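# Place a tray part into the fixture pocket

## Task

Pick a single part out of the black tray and lower it into the pocket on top of the raised fixture so that it lies flat, with the part's cut corner matching the pocket's cut corner.

## Robot and tools

Robot: two arms, left_arm and right_arm, each with six joints and a gripper. Joint order everywhere (rows, result lists): waist, shoulder, elbow, wrist pitch, wrist yaw, wrist roll. Stated ranges in rad: waist -2.618 to 3.054, shoulder 0.000 to 3.142, elbow 0.000 to 3.142, wrist pitch -1.571 to 1.571, wrist yaw -1.571 to 1.571, wrist roll -2.094 to 2.094. Real ends can differ by up to 0.059 rad. The drives are cheap, with play and friction, so joints may stop short, overshoot, or skip tiny turns, especially at long reach.

Frame: all hand data is in the scene frame. Origin at table-top height, halfway between the two arms' nominal bases. +x points out over the table, +z up, and left_arm sits on the +y side. Positions are in metres, orientations are quaternions w,x,y,z. Printed hand poses may be a few cm off. The gripper's fingers point along its own +z and close along its y. end_effector_position is the point between the pads, about 1 cm short of the fingertips.

Row format (used by execute_actions and move): one flat list of 14 numbers covering both arms, each in [-1, 1]. First come left_arm's 6 joint values, then its opening, then right_arm's 6 joint values, then its opening. Joint values are offsets, not poses. They are measured from the Joint targets shown at the start of the action or move, not from the previous row. Scale: 1.0 = 2.224 rad for waist, shoulder and elbow, and 8.485 rad for the three wrist joints. Opening is absolute: +1 fully open, -1 closed. Send 0 offsets for an arm you want to hold, and repeat its current opening, because 0 there also counts as a command.

execute_actions: actions is a list of actions. Each action is a list of up to 15 rows, one per 1/30 s step. If there are fewer rows, the last one is held until 15 steps are done. An empty list just reports state and images. cameras picks the image sources: omit it or use ["all"] for all, [] for none. An action that would push a joint more than 0.059 rad beyond its stated range is rejected for both arms. Joint speed is capped, and each target can lead its measured angle only by a fixed amount. If a command would move a gripper more than 200 mm, that arm's command is scaled back. Large offsets may therefore need several actions.

move: target is either one row or a list of up to 15 rows. Every row's offsets count from the same starting Joint targets, not from the row before. All joints travel together, so the hand follows a curve. The robot does not avoid obstacles or the other arm. speed is in rad/s for the joint with the longest way to go: 0.01 to 12.57, default 0.5. It takes one number or one per target. blend (rad) rounds the corners of a list; 0 means stop at each target. opening_speed is the rate of change of the opening on the -1..1 scale per second, 0.2 or more. blocking=false returns early while the motion carries on. Paths take at least 0.5 s, and paths over 10 s stop short. Faster moves and targets set deeper past a contact press harder. The result adds a move: line: done, off_target (resting more than 0.035 rad from target), moving, held, or fault, plus limits=held if steps were withheld. A done result does not show whether anything was touched.

wait: seconds from 0 to 10. The arms keep their last commands, and a running move continues. stop: brakes a running move; fast moves need room to stop. zoom_image: camera is cam_head_left or cam_head_right; region is [x0, y0, x1, y1] in image pixels, origin top-left, at most 504 by 504. finished_scene: scene is the current scene's number. It ends the scene for good, so the part must already rest correctly with the robot let go.

Result lines: Joint positions and Joint velocities per arm (rad, rad/s). Each arm's block ends with the finger gap in metres (0.093 is fully open) or its rate. Joint targets is the base for your next offsets. Tool commands shows the current gripper commands. grip_measured is the gripper motor on the -1..+1 scale. It can read up to about 0.02 too open. Joint torques are raw drive outputs that include gravity, with offset and noise. Joints 1 to 3 wrap at ±28 N m. Other lines: "within noise" (the arm is still); "joint sent to its limit"; "joint command not followed" (the clearance check altered targets); MOTOR HOT at 75 °C; OVER-TEMPERATURE FAULT at 90 °C, after which that arm folds up and is dead for the scene.

Gripping: the pads meet at a reading near -0.94. Each mm of object width adds about 0.0208 to that. For a firm hold on a rigid part, send a value at least 0.24 below the width's reading, and keep sending it. Sending -1 on nothing still reads below -0.94, so check the grip another way. To release, send a value well above the width's reading. Closing abruptly far below the width gives a brief hard squeeze. Each pad pushes about 50 to 65 N.

Cameras: cam_head_left and cam_head_right, both 504x504, head-mounted. The calibration given is approximate, and the cameras may have shifted by a couple of degrees and millimetres.

Avoid: dropping the part or letting go while it is moving; slamming or pressing hard into the tray, fixture or table; the two arms hitting or gripping each other; anything falling off the table or being left off it. Also avoid holding loads or stretched poses for long, or pushing toward unreachable poses, since these heat the motors. If an arm is stuck pressing, command its targets back past its measured positions. Loose parts may occasionally be nudged by outside pushes.

Each tool is called after "Emit:" as name(argument=value, ...), one argument or row to a line, values as JSON.

## Session

Emit:
execute_actions(
  actions=[],
)

Scene clock: 0.00 s.
left_arm: end_effector_position=(+0.4065, +0.3406, +0.1026) grip_measured=+1.000 end_effector_quat_wxyz=(+0.624, -0.009, +0.781, +0.002) | right_arm: end_effector_position=(+0.3600, -0.2853, +0.1094) grip_measured=+1.000 end_effector_quat_wxyz=(+0.648, +0.129, +0.744, -0.099)
Joint positions: left_arm=[-0.079 1.58 0.268 1.089 -0.106 -0.032 0.093] | right_arm=[-0.034 1.601 0.181 1.271 0.293 0.064 0.093]
Joint velocities: within noise
Joint torques (N m): no reading
Motor temperatures (°C): left_arm=[29 32 32 29 30 29 25] | right_arm=[25 31 32 36 27 32 28]
Heat: left arm: 32 °C; right arm: 36 °C.
Joint targets: left_arm=[-0.079 1.575 0.274 1.093 -0.110 -0.037] | right_arm=[-0.034 1.598 0.185 1.271 0.298 0.059]
Tool commands: left_gripper/opening=+1.0 right_gripper/opening=+1.0

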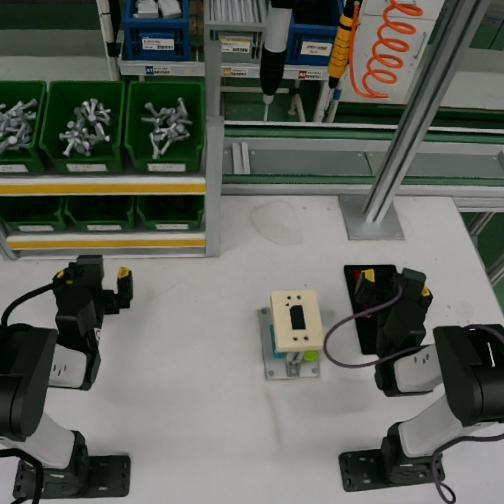

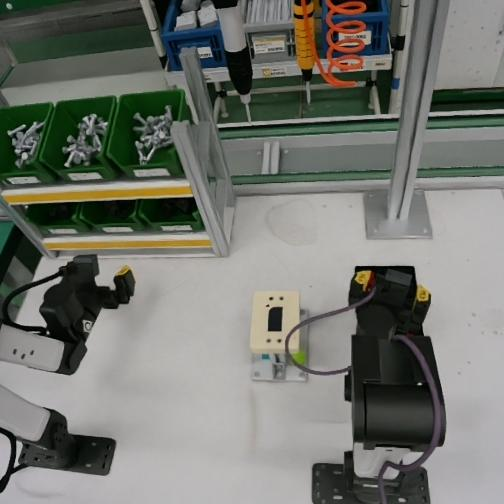

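Emit:
zoom_image(
  camera="cam_head_left",
  region=[230, 240, 450, 400],
)

Emit:
zoom_image(
  camera="cam_head_right",
  region=[230, 250, 450, 400],
)

Scaled by 2.291 from the camera's 504x504 image, which has a finer 720x720 frame.

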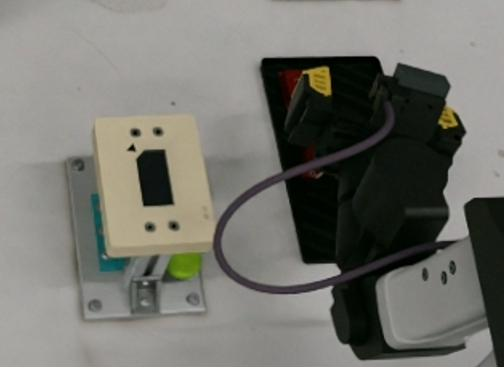

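Scaled by 2.291 from the camera's 504x504 image, which has a finer 720x720 frame.

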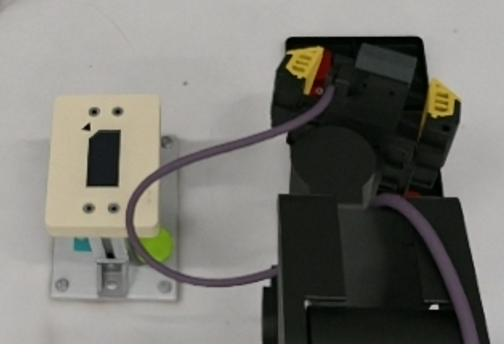

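Emit:
move(
  target=[
    [0,0,0,0,0,0,1, 0,-0.115,0,0,0,0,1],
    [0,0,0,0,0,0,1, -0.40,-0.115,0,0,0,0,1],
  ],
  speed=0.9,
)

Scene clock: 103.30 s.
left_arm: end_effector_position=(+0.4065, +0.3406, +0.1026) grip_measured=+1.000 end_effector_quat_wxyz=(+0.625, -0.013, +0.781, -0.001) | right_arm: end_effector_position=(+0.1776, -0.5322, +0.1920) grip_measured=+1.000 end_effector_quat_wxyz=(+0.625, +0.407, +0.536, -0.396)
Joint positions: left_arm=[-0.079 1.58 0.268 1.089 -0.106 -0.043 0.093] | right_arm=[-0.918 1.354 0.181 1.271 0.302 0.054 0.093]
Joint velocities: within noise
Joint torques (N m): left_arm=[0.06 -5.09 5.09 2.17 0.09 -0.02] | right_arm=[-0.06 -4.66 5.81 2.01 -0.07 0.06]
Motor temperatures (°C): left_arm=[28 35 34 34 29 29 25] | right_arm=[25 34 33 46 27 31 28]
Heat: left arm: 35 °C; right arm: 46 °C.
Joint targets: left_arm=[-0.079 1.575 0.274 1.093 -0.110 -0.037] | right_arm=[-0.923 1.342 0.185 1.271 0.298 0.059]
move: done

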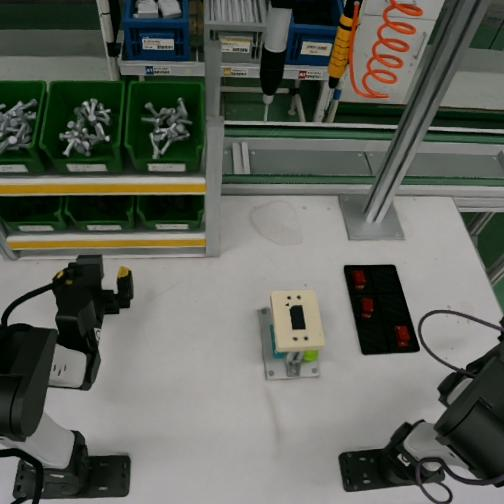

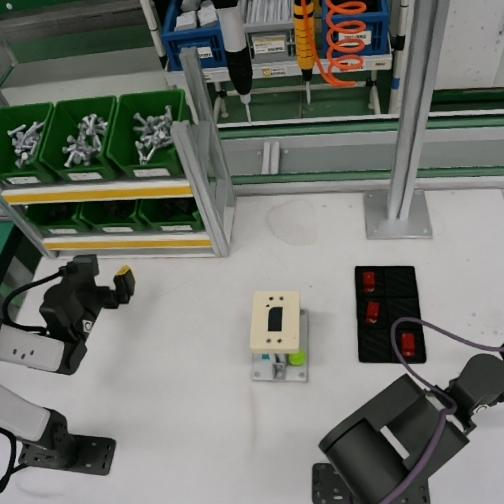

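Emit:
zoom_image(
  camera="cam_head_left",
  region=[335, 255, 435, 365],
)

Emit:
zoom_image(
  camera="cam_head_right",
  region=[345, 255, 445, 365],
)

Emit:
zoom_image(
  camera="cam_head_left",
  region=[255, 280, 335, 390],
)

Emit:
zoom_image(
  camera="cam_head_right",
  region=[240, 280, 320, 390],
)

Scaled by 4.582 from the camera's 504x504 image, which has a finer 720x720 frame.

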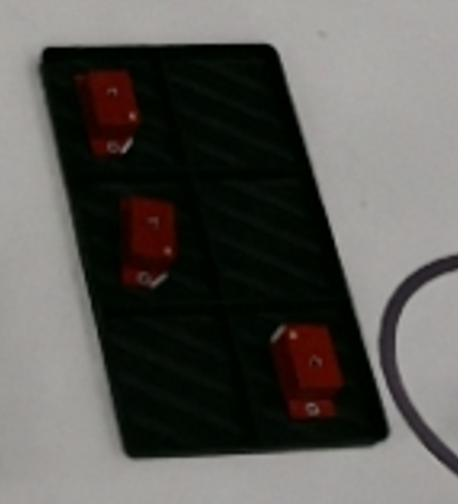

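Scaled by 4.582 from the camera's 504x504 image, which has a finer 720x720 frame.

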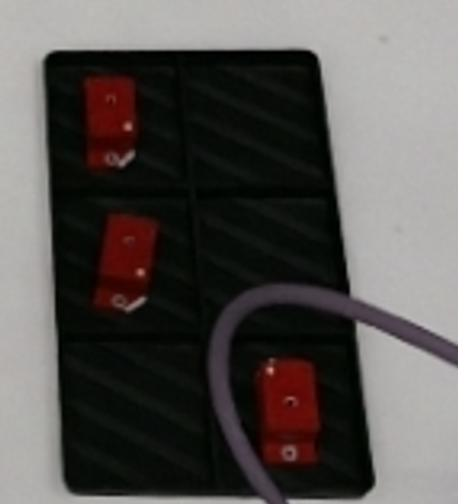

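Scaled by 4.582 from the camera's 504x504 image, which has a finer 720x720 frame.

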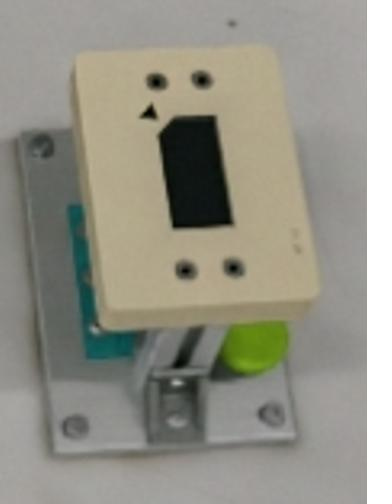

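Scaled by 4.582 from the camera's 504x504 image, which has a finer 720x720 frame.

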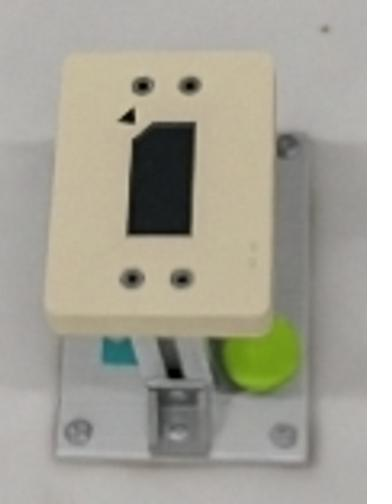

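Emit:
move(
  target=[
    [0,0,0,0,0,0,1, 0.1452,-0.0638,0.4915,-0.1851,-0.0351,-0.0187,1],
    [0,0,0,0,0,0,1, 0.2942,0.105,0.5263,-0.309,-0.0351,-0.0263,1],
  ],
  speed=1.0,
  blend=0.1,
)

Emit:
zoom_image(
  camera="cam_head_left",
  region=[320, 220, 480, 380],
)

Emit:
zoom_image(
  camera="cam_head_right",
  region=[320, 220, 480, 380],
)

Scene clock: 243.70 s.
left_arm: end_effector_position=(+0.4065, +0.3406, +0.1026) grip_measured=+1.000 end_effector_quat_wxyz=(+0.625, -0.013, +0.781, -0.001) | right_arm: end_effector_position=(+0.2654, -0.2995, +0.1375) grip_measured=+1.000 end_effector_quat_wxyz=(+0.001, +0.052, +0.999, -0.006)
Joint positions: left_arm=[-0.079 1.58 0.268 1.089 -0.106 -0.043 0.093] | right_arm=[-0.271 1.561 1.331 -1.337 0.011 -0.16 0.093]
Joint velocities: within noise
Joint torques (N m): left_arm=[0.16 -5.05 5.14 2.2 0.08 -0.03] | right_arm=[0.62 -4.92 8.42 0.19 -0.22 0.01]
Motor temperatures (°C): left_arm=[28 35 34 36 29 29 25] | right_arm=[25 33 35 50 27 31 27]
Heat: left arm: 36 °C; right arm: 50 °C.
Joint targets: left_arm=[-0.079 1.575 0.274 1.093 -0.110 -0.037] | right_arm=[-0.269 1.576 1.356 -1.351 0.000 -0.164]
move: done

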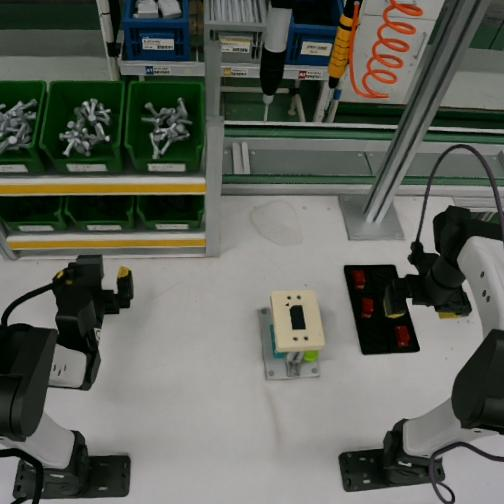

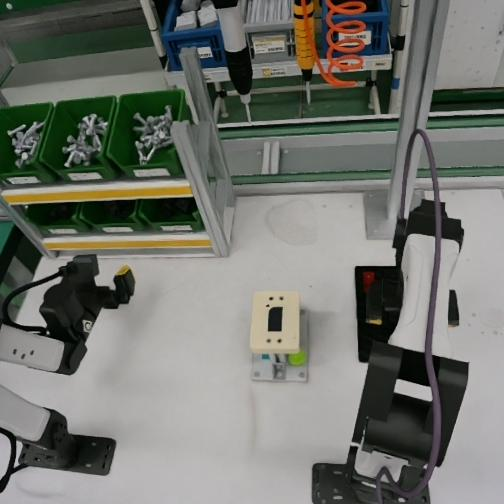

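Scaled by 3.150 from the camera's 504x504 image, which has a finer 720x720 frame.

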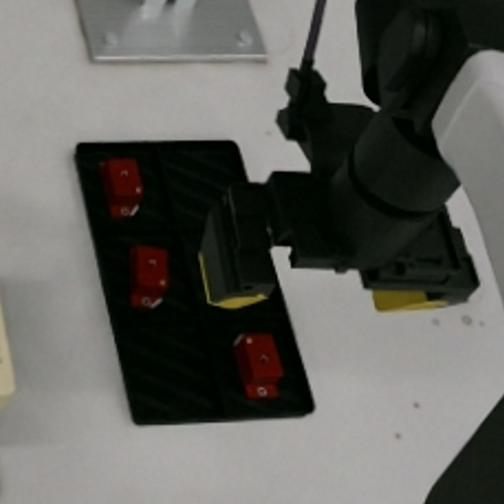

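Scaled by 3.150 from the camera's 504x504 image, which has a finer 720x720 frame.

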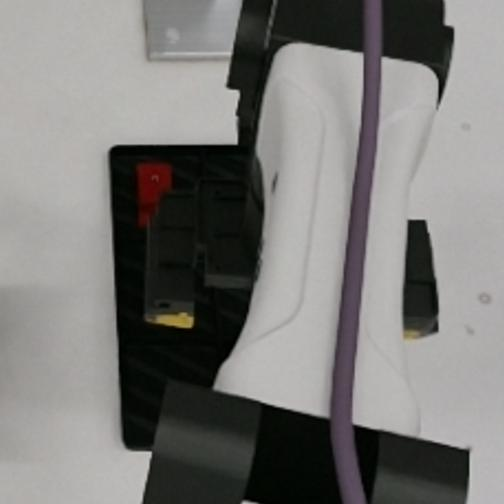

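Emit:
move(
  target=[0,0,0,0,0,0,1, 0,0.0342,-0.1331,0.0434,-0.0013,0,1],
  speed=0.6,
)

Emit:
zoom_image(
  camera="cam_head_left",
  region=[340, 260, 460, 380],
)

Scene clock: 308.17 s.
left_arm: end_effector_position=(+0.4065, +0.3406, +0.1026) grip_measured=+1.000 end_effector_quat_wxyz=(+0.625, -0.013, +0.781, -0.001) | right_arm: end_effector_position=(+0.2695, -0.3007, +0.0533) grip_measured=+1.000 end_effector_quat_wxyz=(-0.004, +0.052, +0.999, -0.005)
Joint positions: left_arm=[-0.079 1.58 0.268 1.089 -0.106 -0.043 0.093] | right_arm=[-0.271 1.638 1.07 -1.01 0.011 -0.16 0.093]
Joint velocities: within noise
Joint torques (N m): left_arm=[0.08 -5.05 5.18 2.21 0.09 -0.01] | right_arm=[0.51 -5.41 4.93 0.54 -0.25 0.01]
Motor temperatures (°C): left_arm=[28 34 33 37 29 28 25] | right_arm=[25 33 37 44 27 30 27]
Heat: left arm: 37 °C; right arm: 44 °C.
Joint targets: left_arm=[-0.079 1.575 0.274 1.093 -0.110 -0.037] | right_arm=[-0.269 1.652 1.060 -0.982 -0.011 -0.164]
move: done

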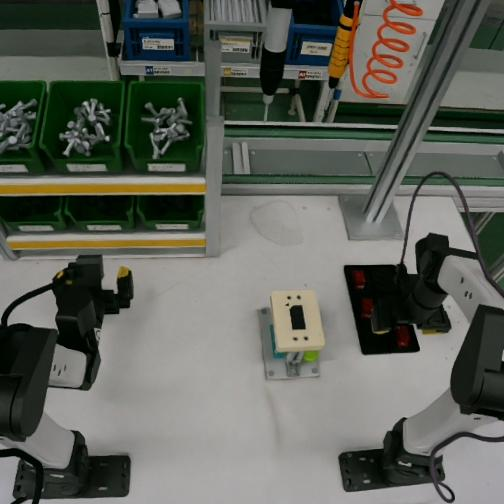

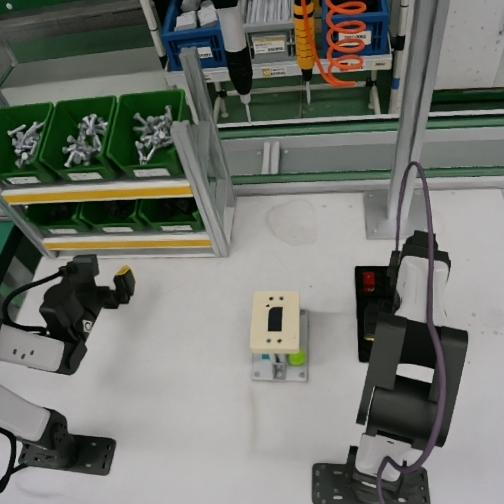

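Scaled by 4.200 from the camera's 504x504 image, which has a finer 720x720 frame.

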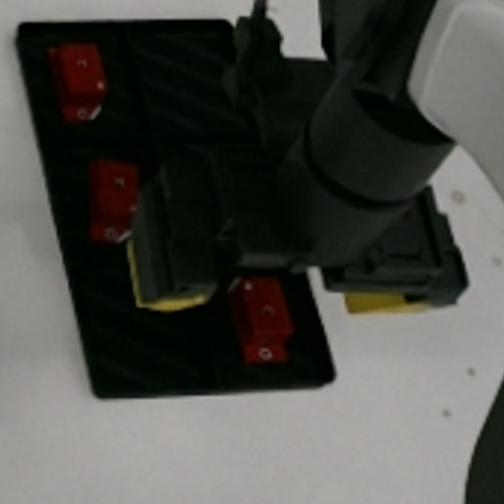

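Emit:
move(
  target=[0,0,0,0,0,0,1, 0,0.0121,-0.036,0.013,-0.0016,0,1],
  speed=0.3,
)

Emit:
zoom_image(
  camera="cam_head_left",
  region=[360, 280, 450, 370],
)

Scene clock: 337.97 s.
left_arm: end_effector_position=(+0.4065, +0.3406, +0.1026) grip_measured=+1.000 end_effector_quat_wxyz=(+0.625, -0.013, +0.781, -0.001) | right_arm: end_effector_position=(+0.2686, -0.2983, +0.0286) grip_measured=+1.000 end_effector_quat_wxyz=(+0.000, +0.052, +0.999, +0.001)
Joint positions: left_arm=[-0.079 1.58 0.268 1.089 -0.106 -0.043 0.093] | right_arm=[-0.271 1.663 0.991 -0.899 -0.001 -0.16 0.093]
Joint velocities: within noise
Joint torques (N m): left_arm=[0.09 -5 5.14 2.2 0.08 -0.03] | right_arm=[0.51 -5.22 4.64 0.56 -0.26 0]
Motor temperatures (°C): left_arm=[28 34 33 37 29 28 25] | right_arm=[25 34 37 43 27 30 27]
Heat: left arm: 37 °C; right arm: 43 °C.
Joint targets: left_arm=[-0.079 1.575 0.274 1.093 -0.110 -0.037] | right_arm=[-0.269 1.679 0.980 -0.872 -0.024 -0.164]
move: done

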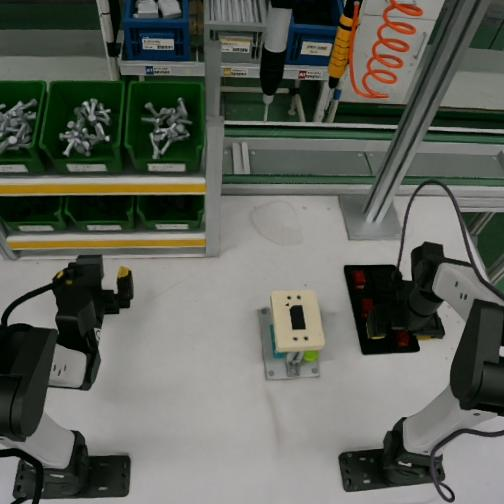

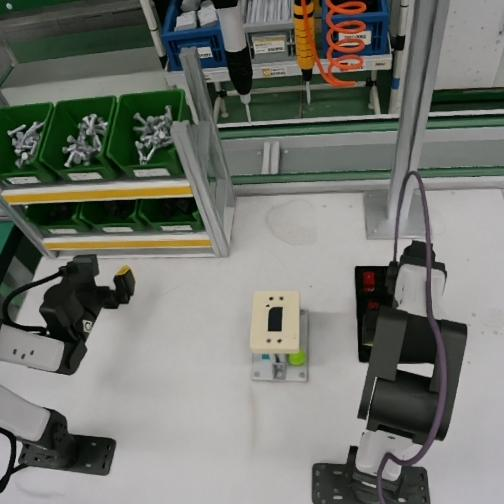

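Scaled by 5.600 from the camera's 504x504 image, which has a finer 720x720 frame.

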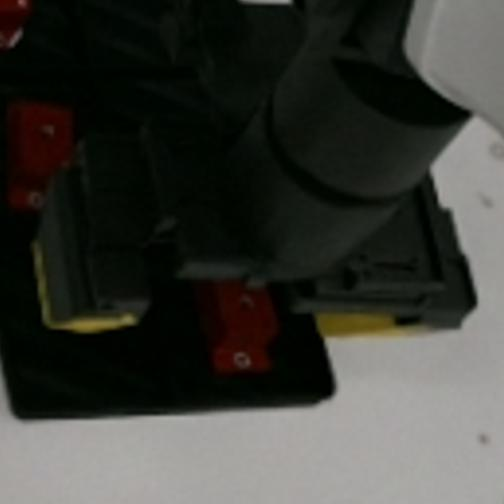

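Emit:
move(
  target=[0,0,0,0,0,0,1, 0,0.0063,-0.0089,0.004,0,0,1],
  speed=0.2,
  cameras=[],
)

Emit:
move(
  target=[0,0,0,0,0,0,1, 0,0,0,0,0,0,-0.7],
  opening_speed=0.6,
)

Emit:
zoom_image(
  camera="cam_head_left",
  region=[360, 280, 450, 370],
)

Scene clock: 353.17 s.
left_arm: end_effector_position=(+0.4065, +0.3406, +0.1026) grip_measured=+1.000 end_effector_quat_wxyz=(+0.625, -0.013, +0.781, -0.001) | right_arm: end_effector_position=(+0.2691, -0.2984, +0.0212) grip_measured=+1.000 end_effector_quat_wxyz=(+0.002, +0.052, +0.999, +0.000)
Joint positions: left_arm=[-0.079 1.58 0.268 1.089 -0.106 -0.043 0.093] | right_arm=[-0.271 1.675 0.973 -0.866 -0.001 -0.16 0.093]
Joint velocities: within noise
Joint torques (N m): left_arm=[0.05 -5.15 5.19 2.18 0.09 -0.04] | right_arm=[0.53 -5.14 4.51 0.54 -0.26 0.01]
Motor temperatures (°C): left_arm=[28 34 33 37 29 28 25] | right_arm=[25 34 37 42 27 30 27]
Heat: left arm: 37 °C; right arm: 42 °C.
Joint targets: left_arm=[-0.079 1.575 0.274 1.093 -0.110 -0.037] | right_arm=[-0.269 1.693 0.960 -0.838 -0.024 -0.164]
move: done
No camera images: "cameras" was empty.

Scene clock: 356.50 s.
left_arm: end_effector_position=(+0.4065, +0.3406, +0.1026) grip_measured=+1.000 end_effector_quat_wxyz=(+0.625, -0.013, +0.781, -0.001) | right_arm: end_effector_position=(+0.2698, -0.2986, +0.0213) grip_measured=-0.623 end_effector_quat_wxyz=(+0.003, +0.053, +0.999, +0.000)
Joint positions: left_arm=[-0.079 1.58 0.268 1.089 -0.106 -0.043 0.093] | right_arm=[-0.271 1.675 0.973 -0.863 -0.001 -0.159 0.015]
Joint velocities: within noise
Joint torques (N m): left_arm=[0.08 -5.07 5.12 2.2 0.08 -0.02] | right_arm=[0.51 -5.14 4.51 0.53 -0.26 0.01]
Motor temperatures (°C): left_arm=[28 34 33 37 29 28 25] | right_arm=[25 34 37 42 27 30 27]
Heat: left arm: 37 °C; right arm: 42 °C.
Joint targets: left_arm=[-0.079 1.575 0.274 1.093 -0.110 -0.037] | right_arm=[-0.269 1.693 0.960 -0.838 -0.024 -0.164]
move: done

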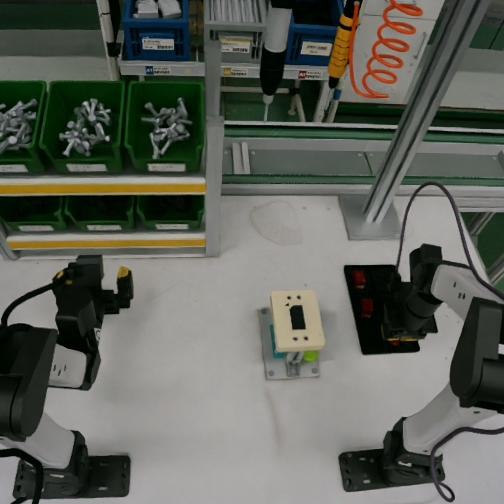

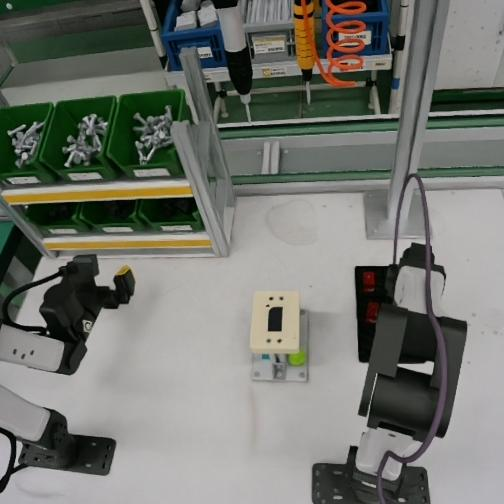

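Scaled by 5.600 from the camera's 504x504 image, which has a finer 720x720 frame.

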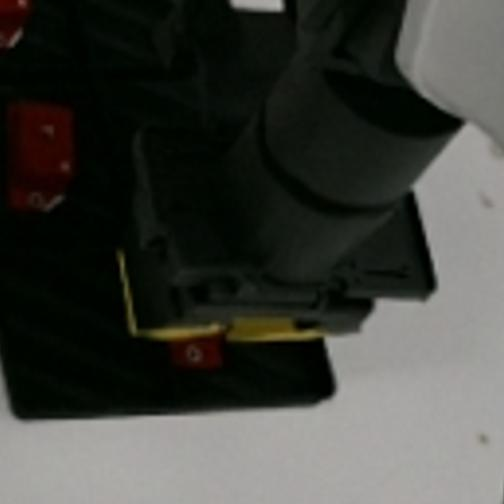

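Emit:
zoom_image(
  camera="cam_head_left",
  region=[375, 305, 430, 360],
)

Emit:
zoom_image(
  camera="cam_head_right",
  region=[350, 310, 450, 410],
)

Scaled by 9.164 from the camera's 504x504 image, which has a finer 720x720 frame.

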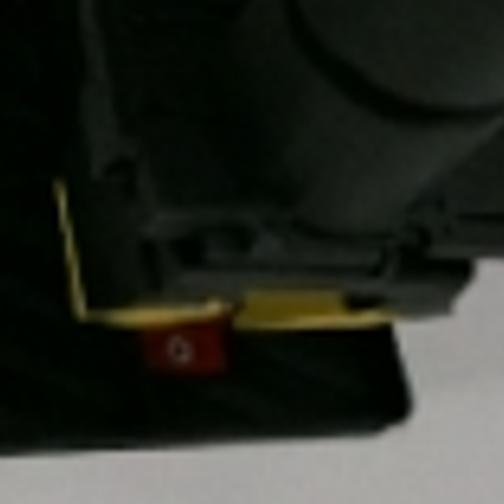

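Scaled by 5.040 from the camera's 504x504 image, which has a finer 720x720 frame.

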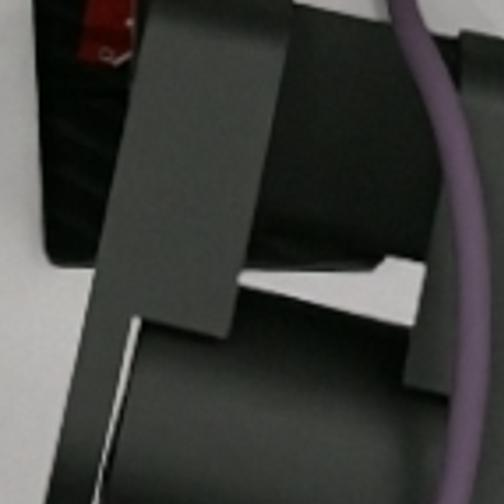

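Emit:
move(
  target=[0,0,0,0,0,0,1, 0,-0.0319,0.0751,-0.0291,0,0,-0.75],
  speed=0.25,
)

Emit:
zoom_image(
  camera="cam_head_left",
  region=[350, 270, 450, 370],
)

Emit:
zoom_image(
  camera="cam_head_right",
  region=[350, 250, 450, 370],
)

Scene clock: 419.70 s.
left_arm: end_effector_position=(+0.4065, +0.3406, +0.1026) grip_measured=+1.000 end_effector_quat_wxyz=(+0.625, -0.013, +0.781, -0.001) | right_arm: end_effector_position=(+0.2647, -0.2969, +0.0584) grip_measured=-0.638 end_effector_quat_wxyz=(-0.024, +0.053, +0.998, +0.007)
Joint positions: left_arm=[-0.079 1.58 0.268 1.089 -0.106 -0.043 0.093] | right_arm=[-0.271 1.649 1.102 -1.073 -0.003 -0.159 0.015]
Joint velocities: within noise
Joint torques (N m): left_arm=[0.13 -5.08 5.15 2.19 0.07 -0.02] | right_arm=[0.51 -9.2 8.08 0.09 -0.26 0]
Motor temperatures (°C): left_arm=[28 34 33 37 29 28 25] | right_arm=[25 35 35 40 27 30 29]
Heat: left arm: 37 °C; right arm: 40 °C.
Joint targets: left_arm=[-0.079 1.575 0.274 1.093 -0.110 -0.037] | right_arm=[-0.269 1.622 1.127 -1.085 -0.024 -0.164]
move: done

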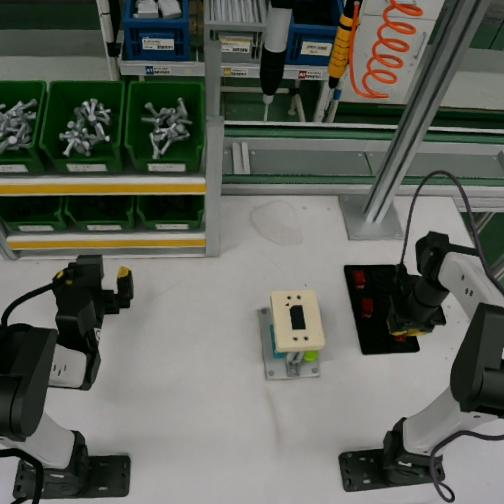

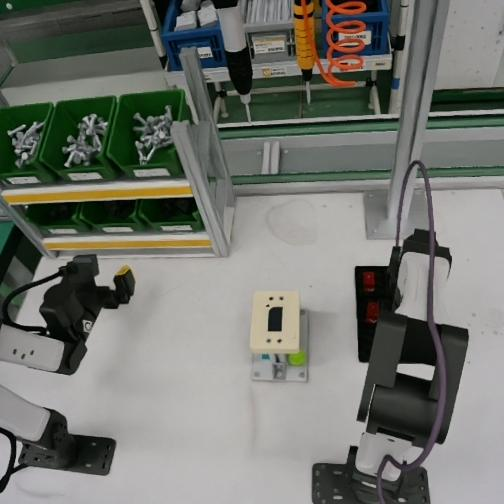

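Scaled by 5.040 from the camera's 504x504 image, which has a finer 720x720 frame.

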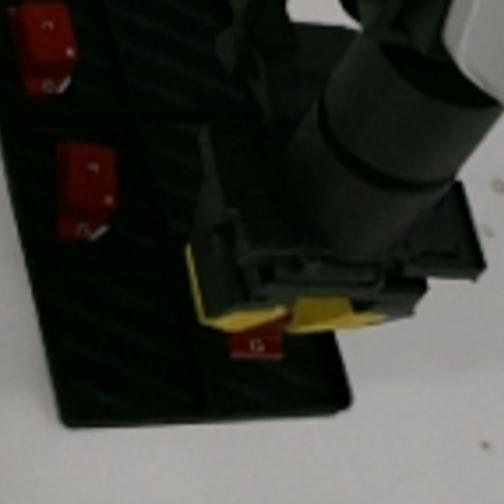

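Scaled by 4.200 from the camera's 504x504 image, which has a finer 720x720 frame.

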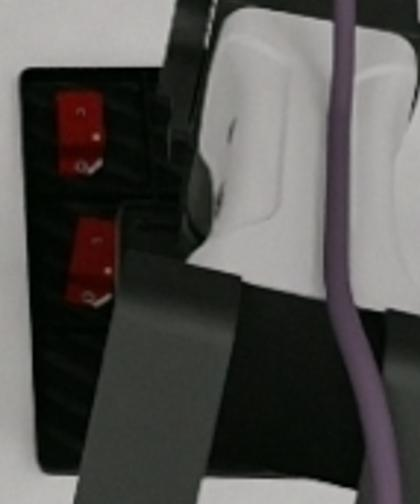

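Emit:
move(
  target=[
    [0,0,0,0,0,0,1, 0.001,-0.0099,0.152,-0.0418,0.0011,0,-0.75],
    [0,0,0,0,0,0,1, 0.3894,0.0877,0.2797,-0.0493,0.0011,0.0907,-0.75],
  ],
  speed=0.6,
  blend=0.08,
)

Emit:
zoom_image(
  camera="cam_head_left",
  region=[240, 230, 360, 350],
)

Emit:
zoom_image(
  camera="cam_head_right",
  region=[230, 230, 350, 350],
)

Scene clock: 529.13 s.
left_arm: end_effector_position=(+0.4065, +0.3406, +0.1026) grip_measured=+1.000 end_effector_quat_wxyz=(+0.625, -0.013, +0.781, -0.001) | right_arm: end_effector_position=(+0.2737, -0.0372, +0.1689) grip_measured=-0.638 end_effector_quat_wxyz=(-0.003, -0.008, +1.000, +0.006)
Joint positions: left_arm=[-0.079 1.58 0.268 1.089 -0.106 -0.043 0.093] | right_arm=[0.601 1.799 1.721 -1.49 -0.014 0.591 0.015]
Joint velocities: within noise
Joint torques (N m): left_arm=[0.02 -5.09 5.11 2.19 0.07 -0.04] | right_arm=[0.12 -6.67 8.61 0.16 -0.1 0.18]
Motor temperatures (°C): left_arm=[27 34 33 38 29 28 25] | right_arm=[25 42 40 37 27 30 30]
Heat: left arm: 38 °C; right arm: 42 °C.
Joint targets: left_arm=[-0.079 1.575 0.274 1.093 -0.110 -0.037] | right_arm=[0.597 1.817 1.749 -1.503 -0.015 0.605]
move: done

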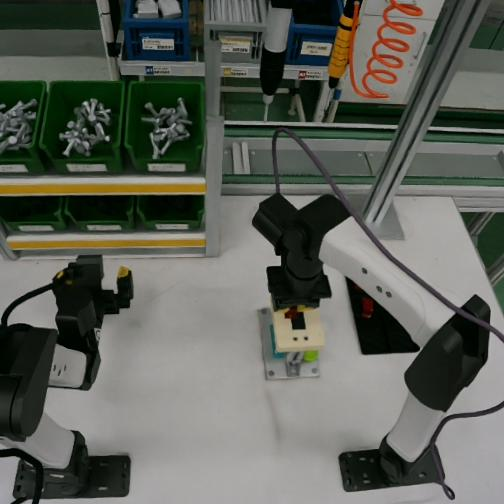

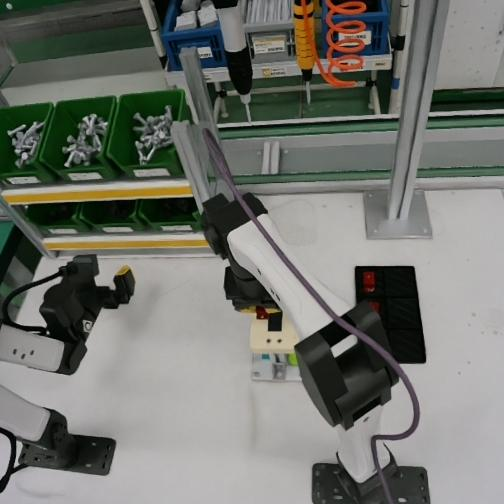

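Scaled by 4.200 from the camera's 504x504 image, which has a finer 720x720 frame.

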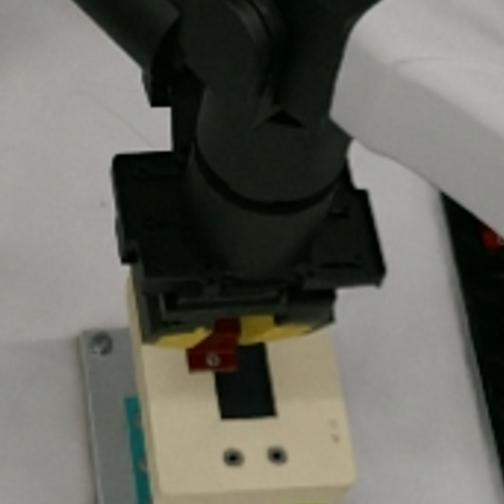

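Scaled by 4.200 from the camera's 504x504 image, which has a finer 720x720 frame.

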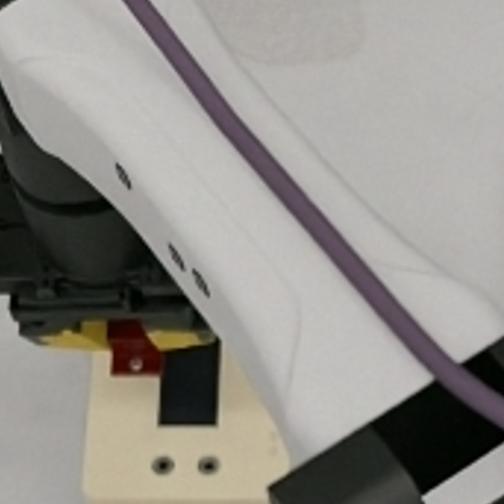

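Emit:
zoom_image(
  camera="cam_head_left",
  region=[275, 295, 320, 340],
)

Emit:
zoom_image(
  camera="cam_head_right",
  region=[245, 295, 290, 340],
)

Scaled by 11.200 from the camera's 504x504 image, which has a finer 720x720 frame.

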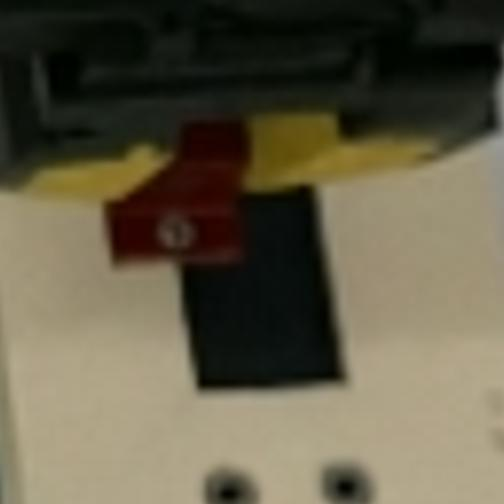

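Scaled by 11.200 from the camera's 504x504 image, which has a finer 720x720 frame.

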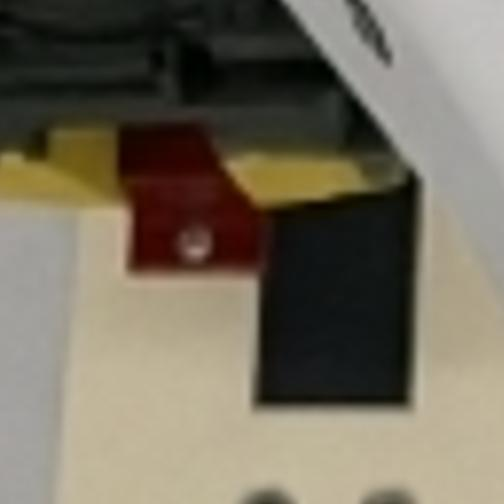

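Emit:
move(
  target=[0,0,0,0,0,0,1, -0.0112,-0.0571,-0.085,0.0124,0.0024,-0.004,-0.75],
  speed=0.2,
)

Emit:
zoom_image(
  camera="cam_head_left",
  region=[275, 300, 320, 345],
)

Emit:
zoom_image(
  camera="cam_head_right",
  region=[250, 300, 295, 345],
)

Scene clock: 638.07 s.
left_arm: end_effector_position=(+0.4065, +0.3406, +0.1026) grip_measured=+1.000 end_effector_quat_wxyz=(+0.625, -0.013, +0.781, -0.001) | right_arm: end_effector_position=(+0.2619, -0.0540, +0.1542) grip_measured=-0.638 end_effector_quat_wxyz=(-0.006, -0.001, +1.000, +0.004)
Joint positions: left_arm=[-0.079 1.58 0.268 1.089 -0.106 -0.043 0.093] | right_arm=[0.578 1.724 1.572 -1.424 -0.014 0.584 0.015]
Joint velocities: within noise
Joint torques (N m): left_arm=[0.09 -5.01 5.15 2.21 0.08 -0.02] | right_arm=[-0.03 -10.67 5.04 0.53 0.13 -0.01]
Motor temperatures (°C): left_arm=[27 34 33 38 28 28 25] | right_arm=[25 41 45 34 27 30 31]
Heat: left arm: 38 °C; right arm: 45 °C.
Joint targets: left_arm=[-0.079 1.575 0.274 1.093 -0.110 -0.037] | right_arm=[0.572 1.690 1.560 -1.398 0.006 0.571]
move: done

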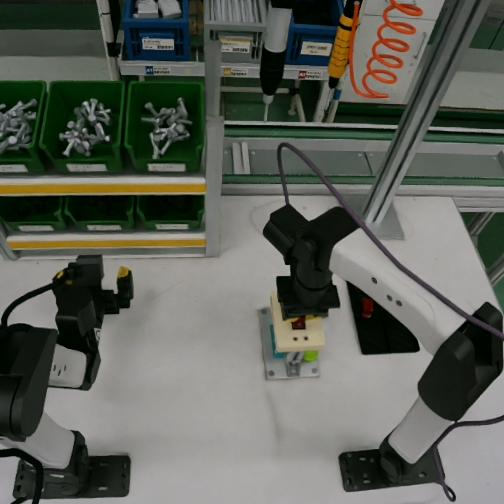

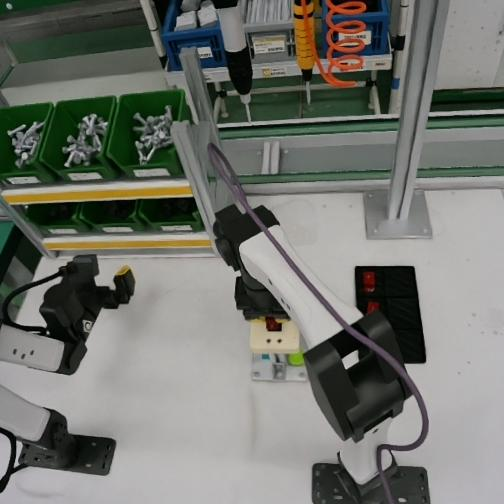

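Scaled by 11.200 from the camera's 504x504 image, which has a finer 720x720 frame.

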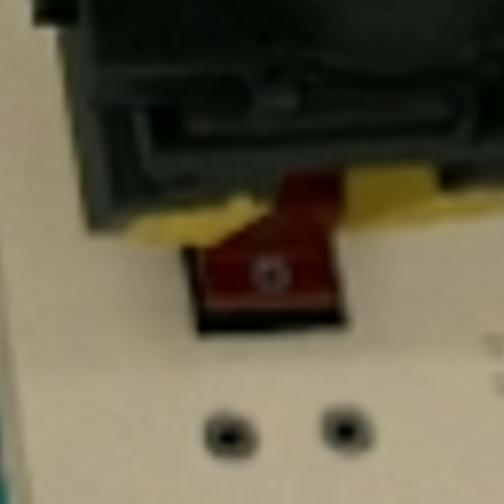

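Scaled by 11.200 from the camera's 504x504 image, which has a finer 720x720 frame.

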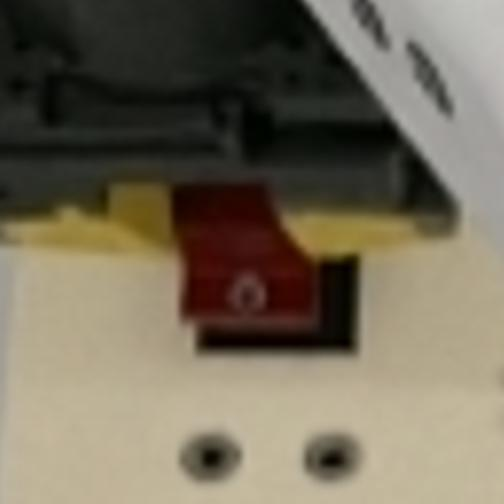

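Emit:
move(
  target=[0,0,0,0,0,0,1, -0.0022,0,-0.0072,0.0026,0.0019,-0.0006,-0.75],
  speed=0.1,
)

Emit:
zoom_image(
  camera="cam_head_left",
  region=[275, 300, 320, 345],
)

Emit:
zoom_image(
  camera="cam_head_right",
  region=[250, 300, 295, 345],
)

Scene clock: 733.13 s.
left_arm: end_effector_position=(+0.4065, +0.3406, +0.1026) grip_measured=+1.000 end_effector_quat_wxyz=(+0.625, -0.013, +0.781, -0.001) | right_arm: end_effector_position=(+0.2653, -0.0561, +0.1503) grip_measured=-0.638 end_effector_quat_wxyz=(+0.000, +0.000, +1.000, +0.001)
Joint positions: left_arm=[-0.079 1.58 0.268 1.089 -0.106 -0.043 0.093] | right_arm=[0.573 1.723 1.556 -1.403 -0.001 0.579 0.015]
Joint velocities: within noise
Joint torques (N m): left_arm=[0.14 -5.09 5.16 2.19 0.07 -0.02] | right_arm=[-0.03 -10.65 5.08 0.5 0.2 -0.01]
Motor temperatures (°C): left_arm=[27 34 33 38 28 28 25] | right_arm=[25 45 38 34 27 30 32]
Heat: left arm: 38 °C; right arm: 45 °C.
Joint targets: left_arm=[-0.079 1.575 0.274 1.093 -0.110 -0.037] | right_arm=[0.567 1.690 1.544 -1.376 0.022 0.566]
move: done

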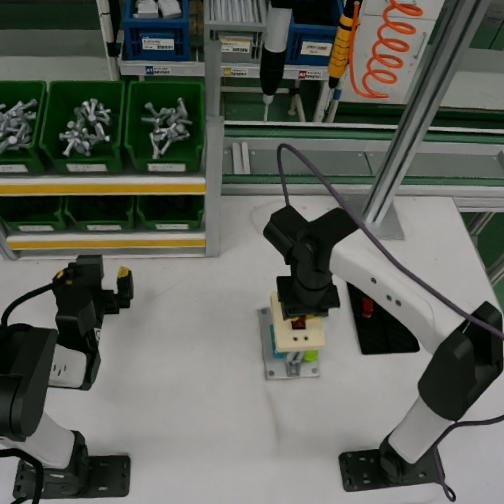

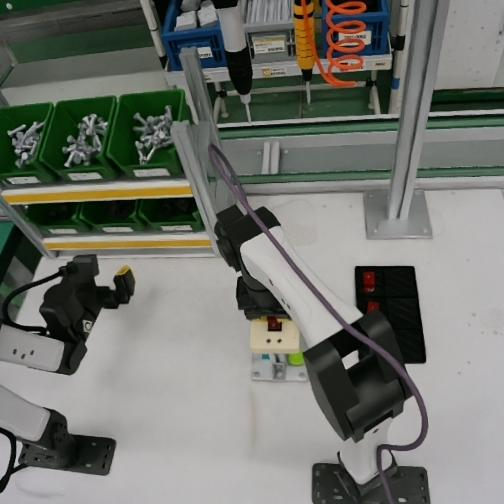

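Scaled by 11.200 from the camera's 504x504 image, which has a finer 720x720 frame.

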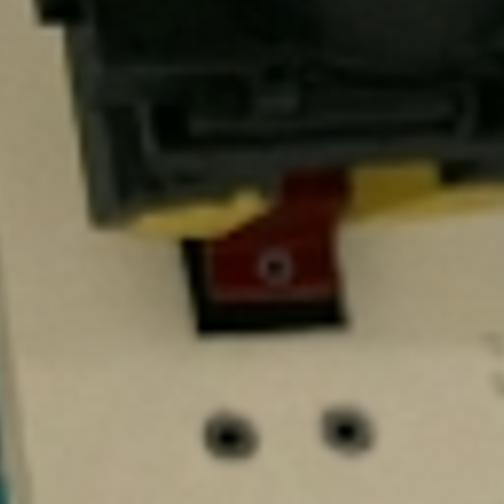

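Scaled by 11.200 from the camera's 504x504 image, which has a finer 720x720 frame.

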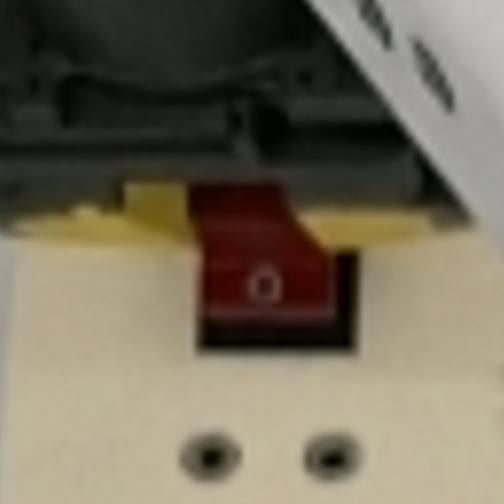

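Emit:
move(
  target=[0,0,0,0,0,0,1, -0.0009,0,-0.009,0.0024,0,0,-0.75],
  speed=0.1,
)

Emit:
zoom_image(
  camera="cam_head_left",
  region=[280, 310, 315, 345],
)

Emit:
zoom_image(
  camera="cam_head_right",
  region=[255, 310, 290, 345],
)

Scene clock: 827.40 s.
left_arm: end_effector_position=(+0.4065, +0.3406, +0.1026) grip_measured=+1.000 end_effector_quat_wxyz=(+0.625, -0.013, +0.781, -0.001) | right_arm: end_effector_position=(+0.2655, -0.0560, +0.1452) grip_measured=-0.638 end_effector_quat_wxyz=(+0.000, -0.001, +1.000, +0.001)
Joint positions: left_arm=[-0.079 1.58 0.268 1.089 -0.106 -0.043 0.093] | right_arm=[0.573 1.723 1.535 -1.383 -0.001 0.578 0.015]
Joint velocities: within noise
Joint torques (N m): left_arm=[0.13 -5.04 5.08 2.2 0.08 -0.02] | right_arm=[-0.18 -10.66 5.11 0.53 0.18 0]
Motor temperatures (°C): left_arm=[27 34 33 38 28 28 25] | right_arm=[25 48 37 33 27 30 32]
Heat: left arm: 38 °C; right arm: 48 °C.
Joint targets: left_arm=[-0.079 1.575 0.274 1.093 -0.110 -0.037] | right_arm=[0.565 1.690 1.524 -1.356 0.022 0.566]
move: done

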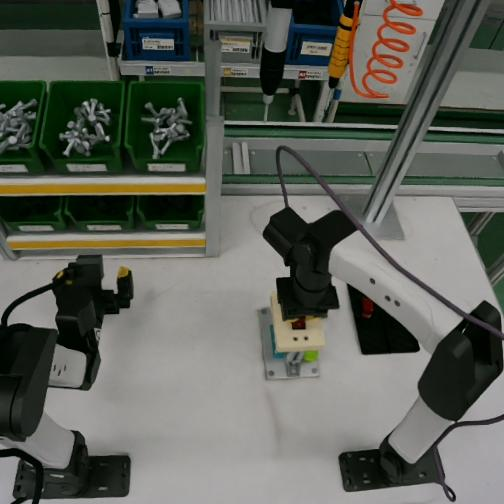

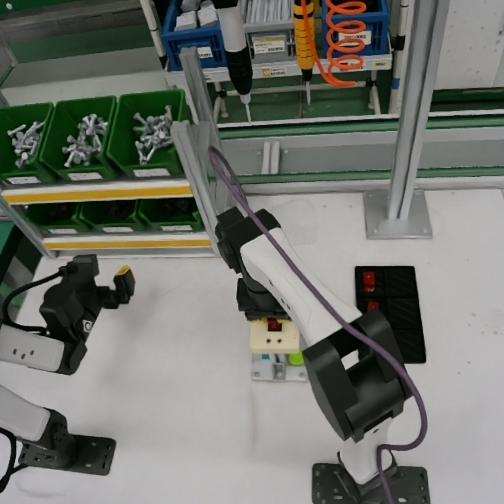

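Scaled by 14.400 from the camera's 504x504 image, which has a finer 720x720 frame.

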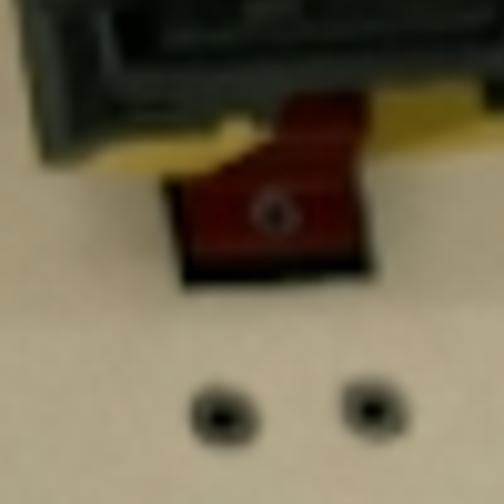

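Scaled by 14.400 from the camera's 504x504 image, which has a finer 720x720 frame.

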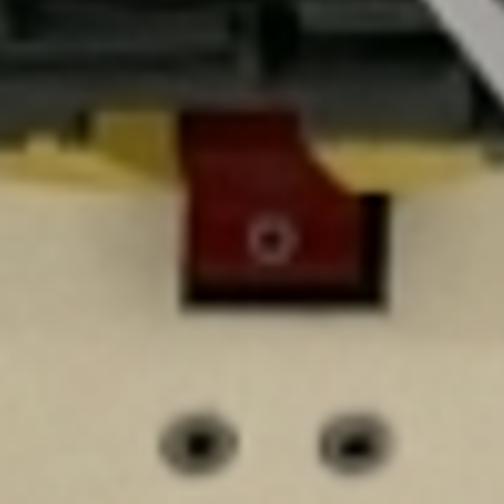

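Emit:
move(
  target=[0,0,0,0,0,0,1, -0.0013,0,-0.0054,0.0014,0,0,-0.75],
  speed=0.1,
)

Emit:
zoom_image(
  camera="cam_head_left",
  region=[280, 310, 315, 345],
)

Emit:
zoom_image(
  camera="cam_head_right",
  region=[255, 310, 290, 345],
)

Scene clock: 842.87 s.
left_arm: end_effector_position=(+0.4065, +0.3406, +0.1026) grip_measured=+1.000 end_effector_quat_wxyz=(+0.625, -0.013, +0.781, -0.001) | right_arm: end_effector_position=(+0.2662, -0.0572, +0.1422) grip_measured=-0.638 end_effector_quat_wxyz=(-0.001, +0.001, +1.000, +0.000)
Joint positions: left_arm=[-0.079 1.58 0.268 1.089 -0.106 -0.043 0.093] | right_arm=[0.568 1.723 1.523 -1.372 -0.001 0.578 0.015]
Joint velocities: within noise
Joint torques (N m): left_arm=[0.06 -5.12 5.11 2.18 0.08 -0.03] | right_arm=[-0.05 -10.67 5.09 0.53 0.17 0]
Motor temperatures (°C): left_arm=[27 34 33 38 28 28 25] | right_arm=[25 48 37 33 27 30 32]
Heat: left arm: 38 °C; right arm: 48 °C.
Joint targets: left_arm=[-0.079 1.575 0.274 1.093 -0.110 -0.037] | right_arm=[0.563 1.690 1.512 -1.344 0.022 0.566]
move: done

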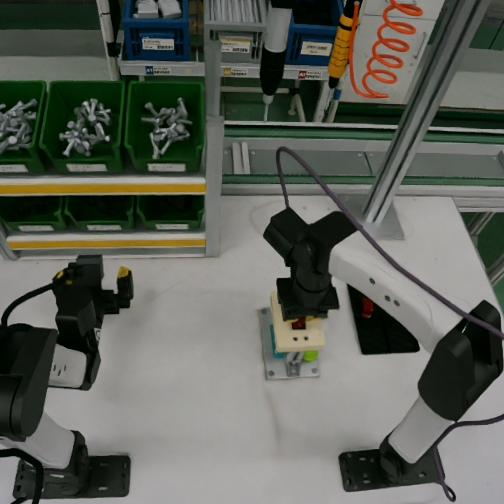

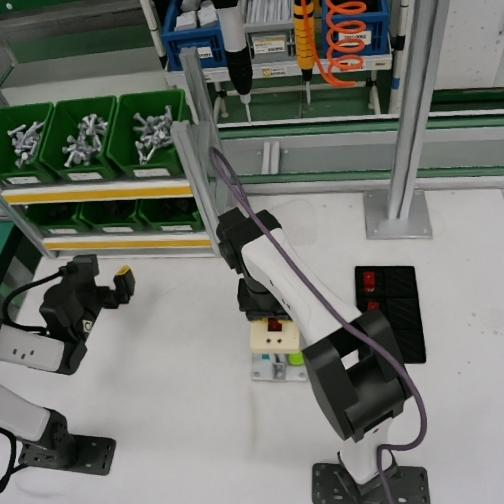

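Scaled by 14.400 from the camera's 504x504 image, which has a finer 720x720 frame.

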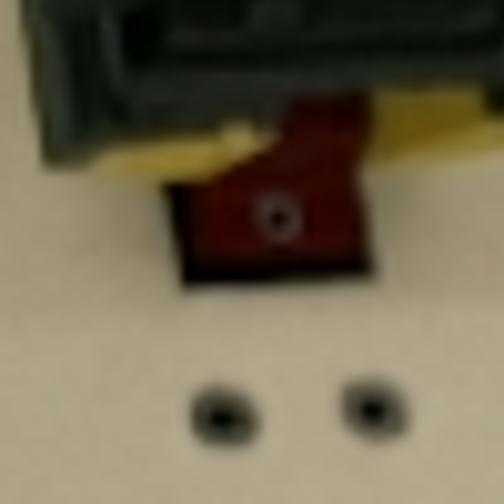

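Scaled by 14.400 from the camera's 504x504 image, which has a finer 720x720 frame.

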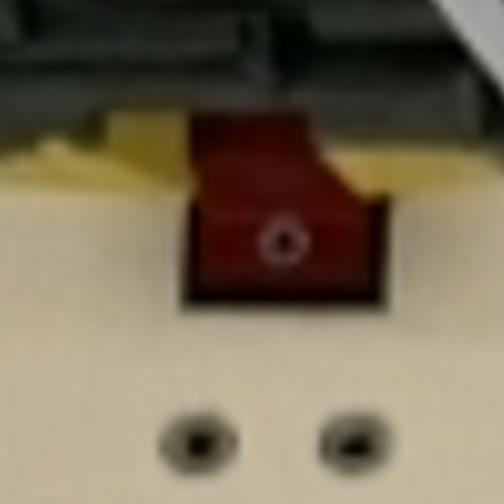

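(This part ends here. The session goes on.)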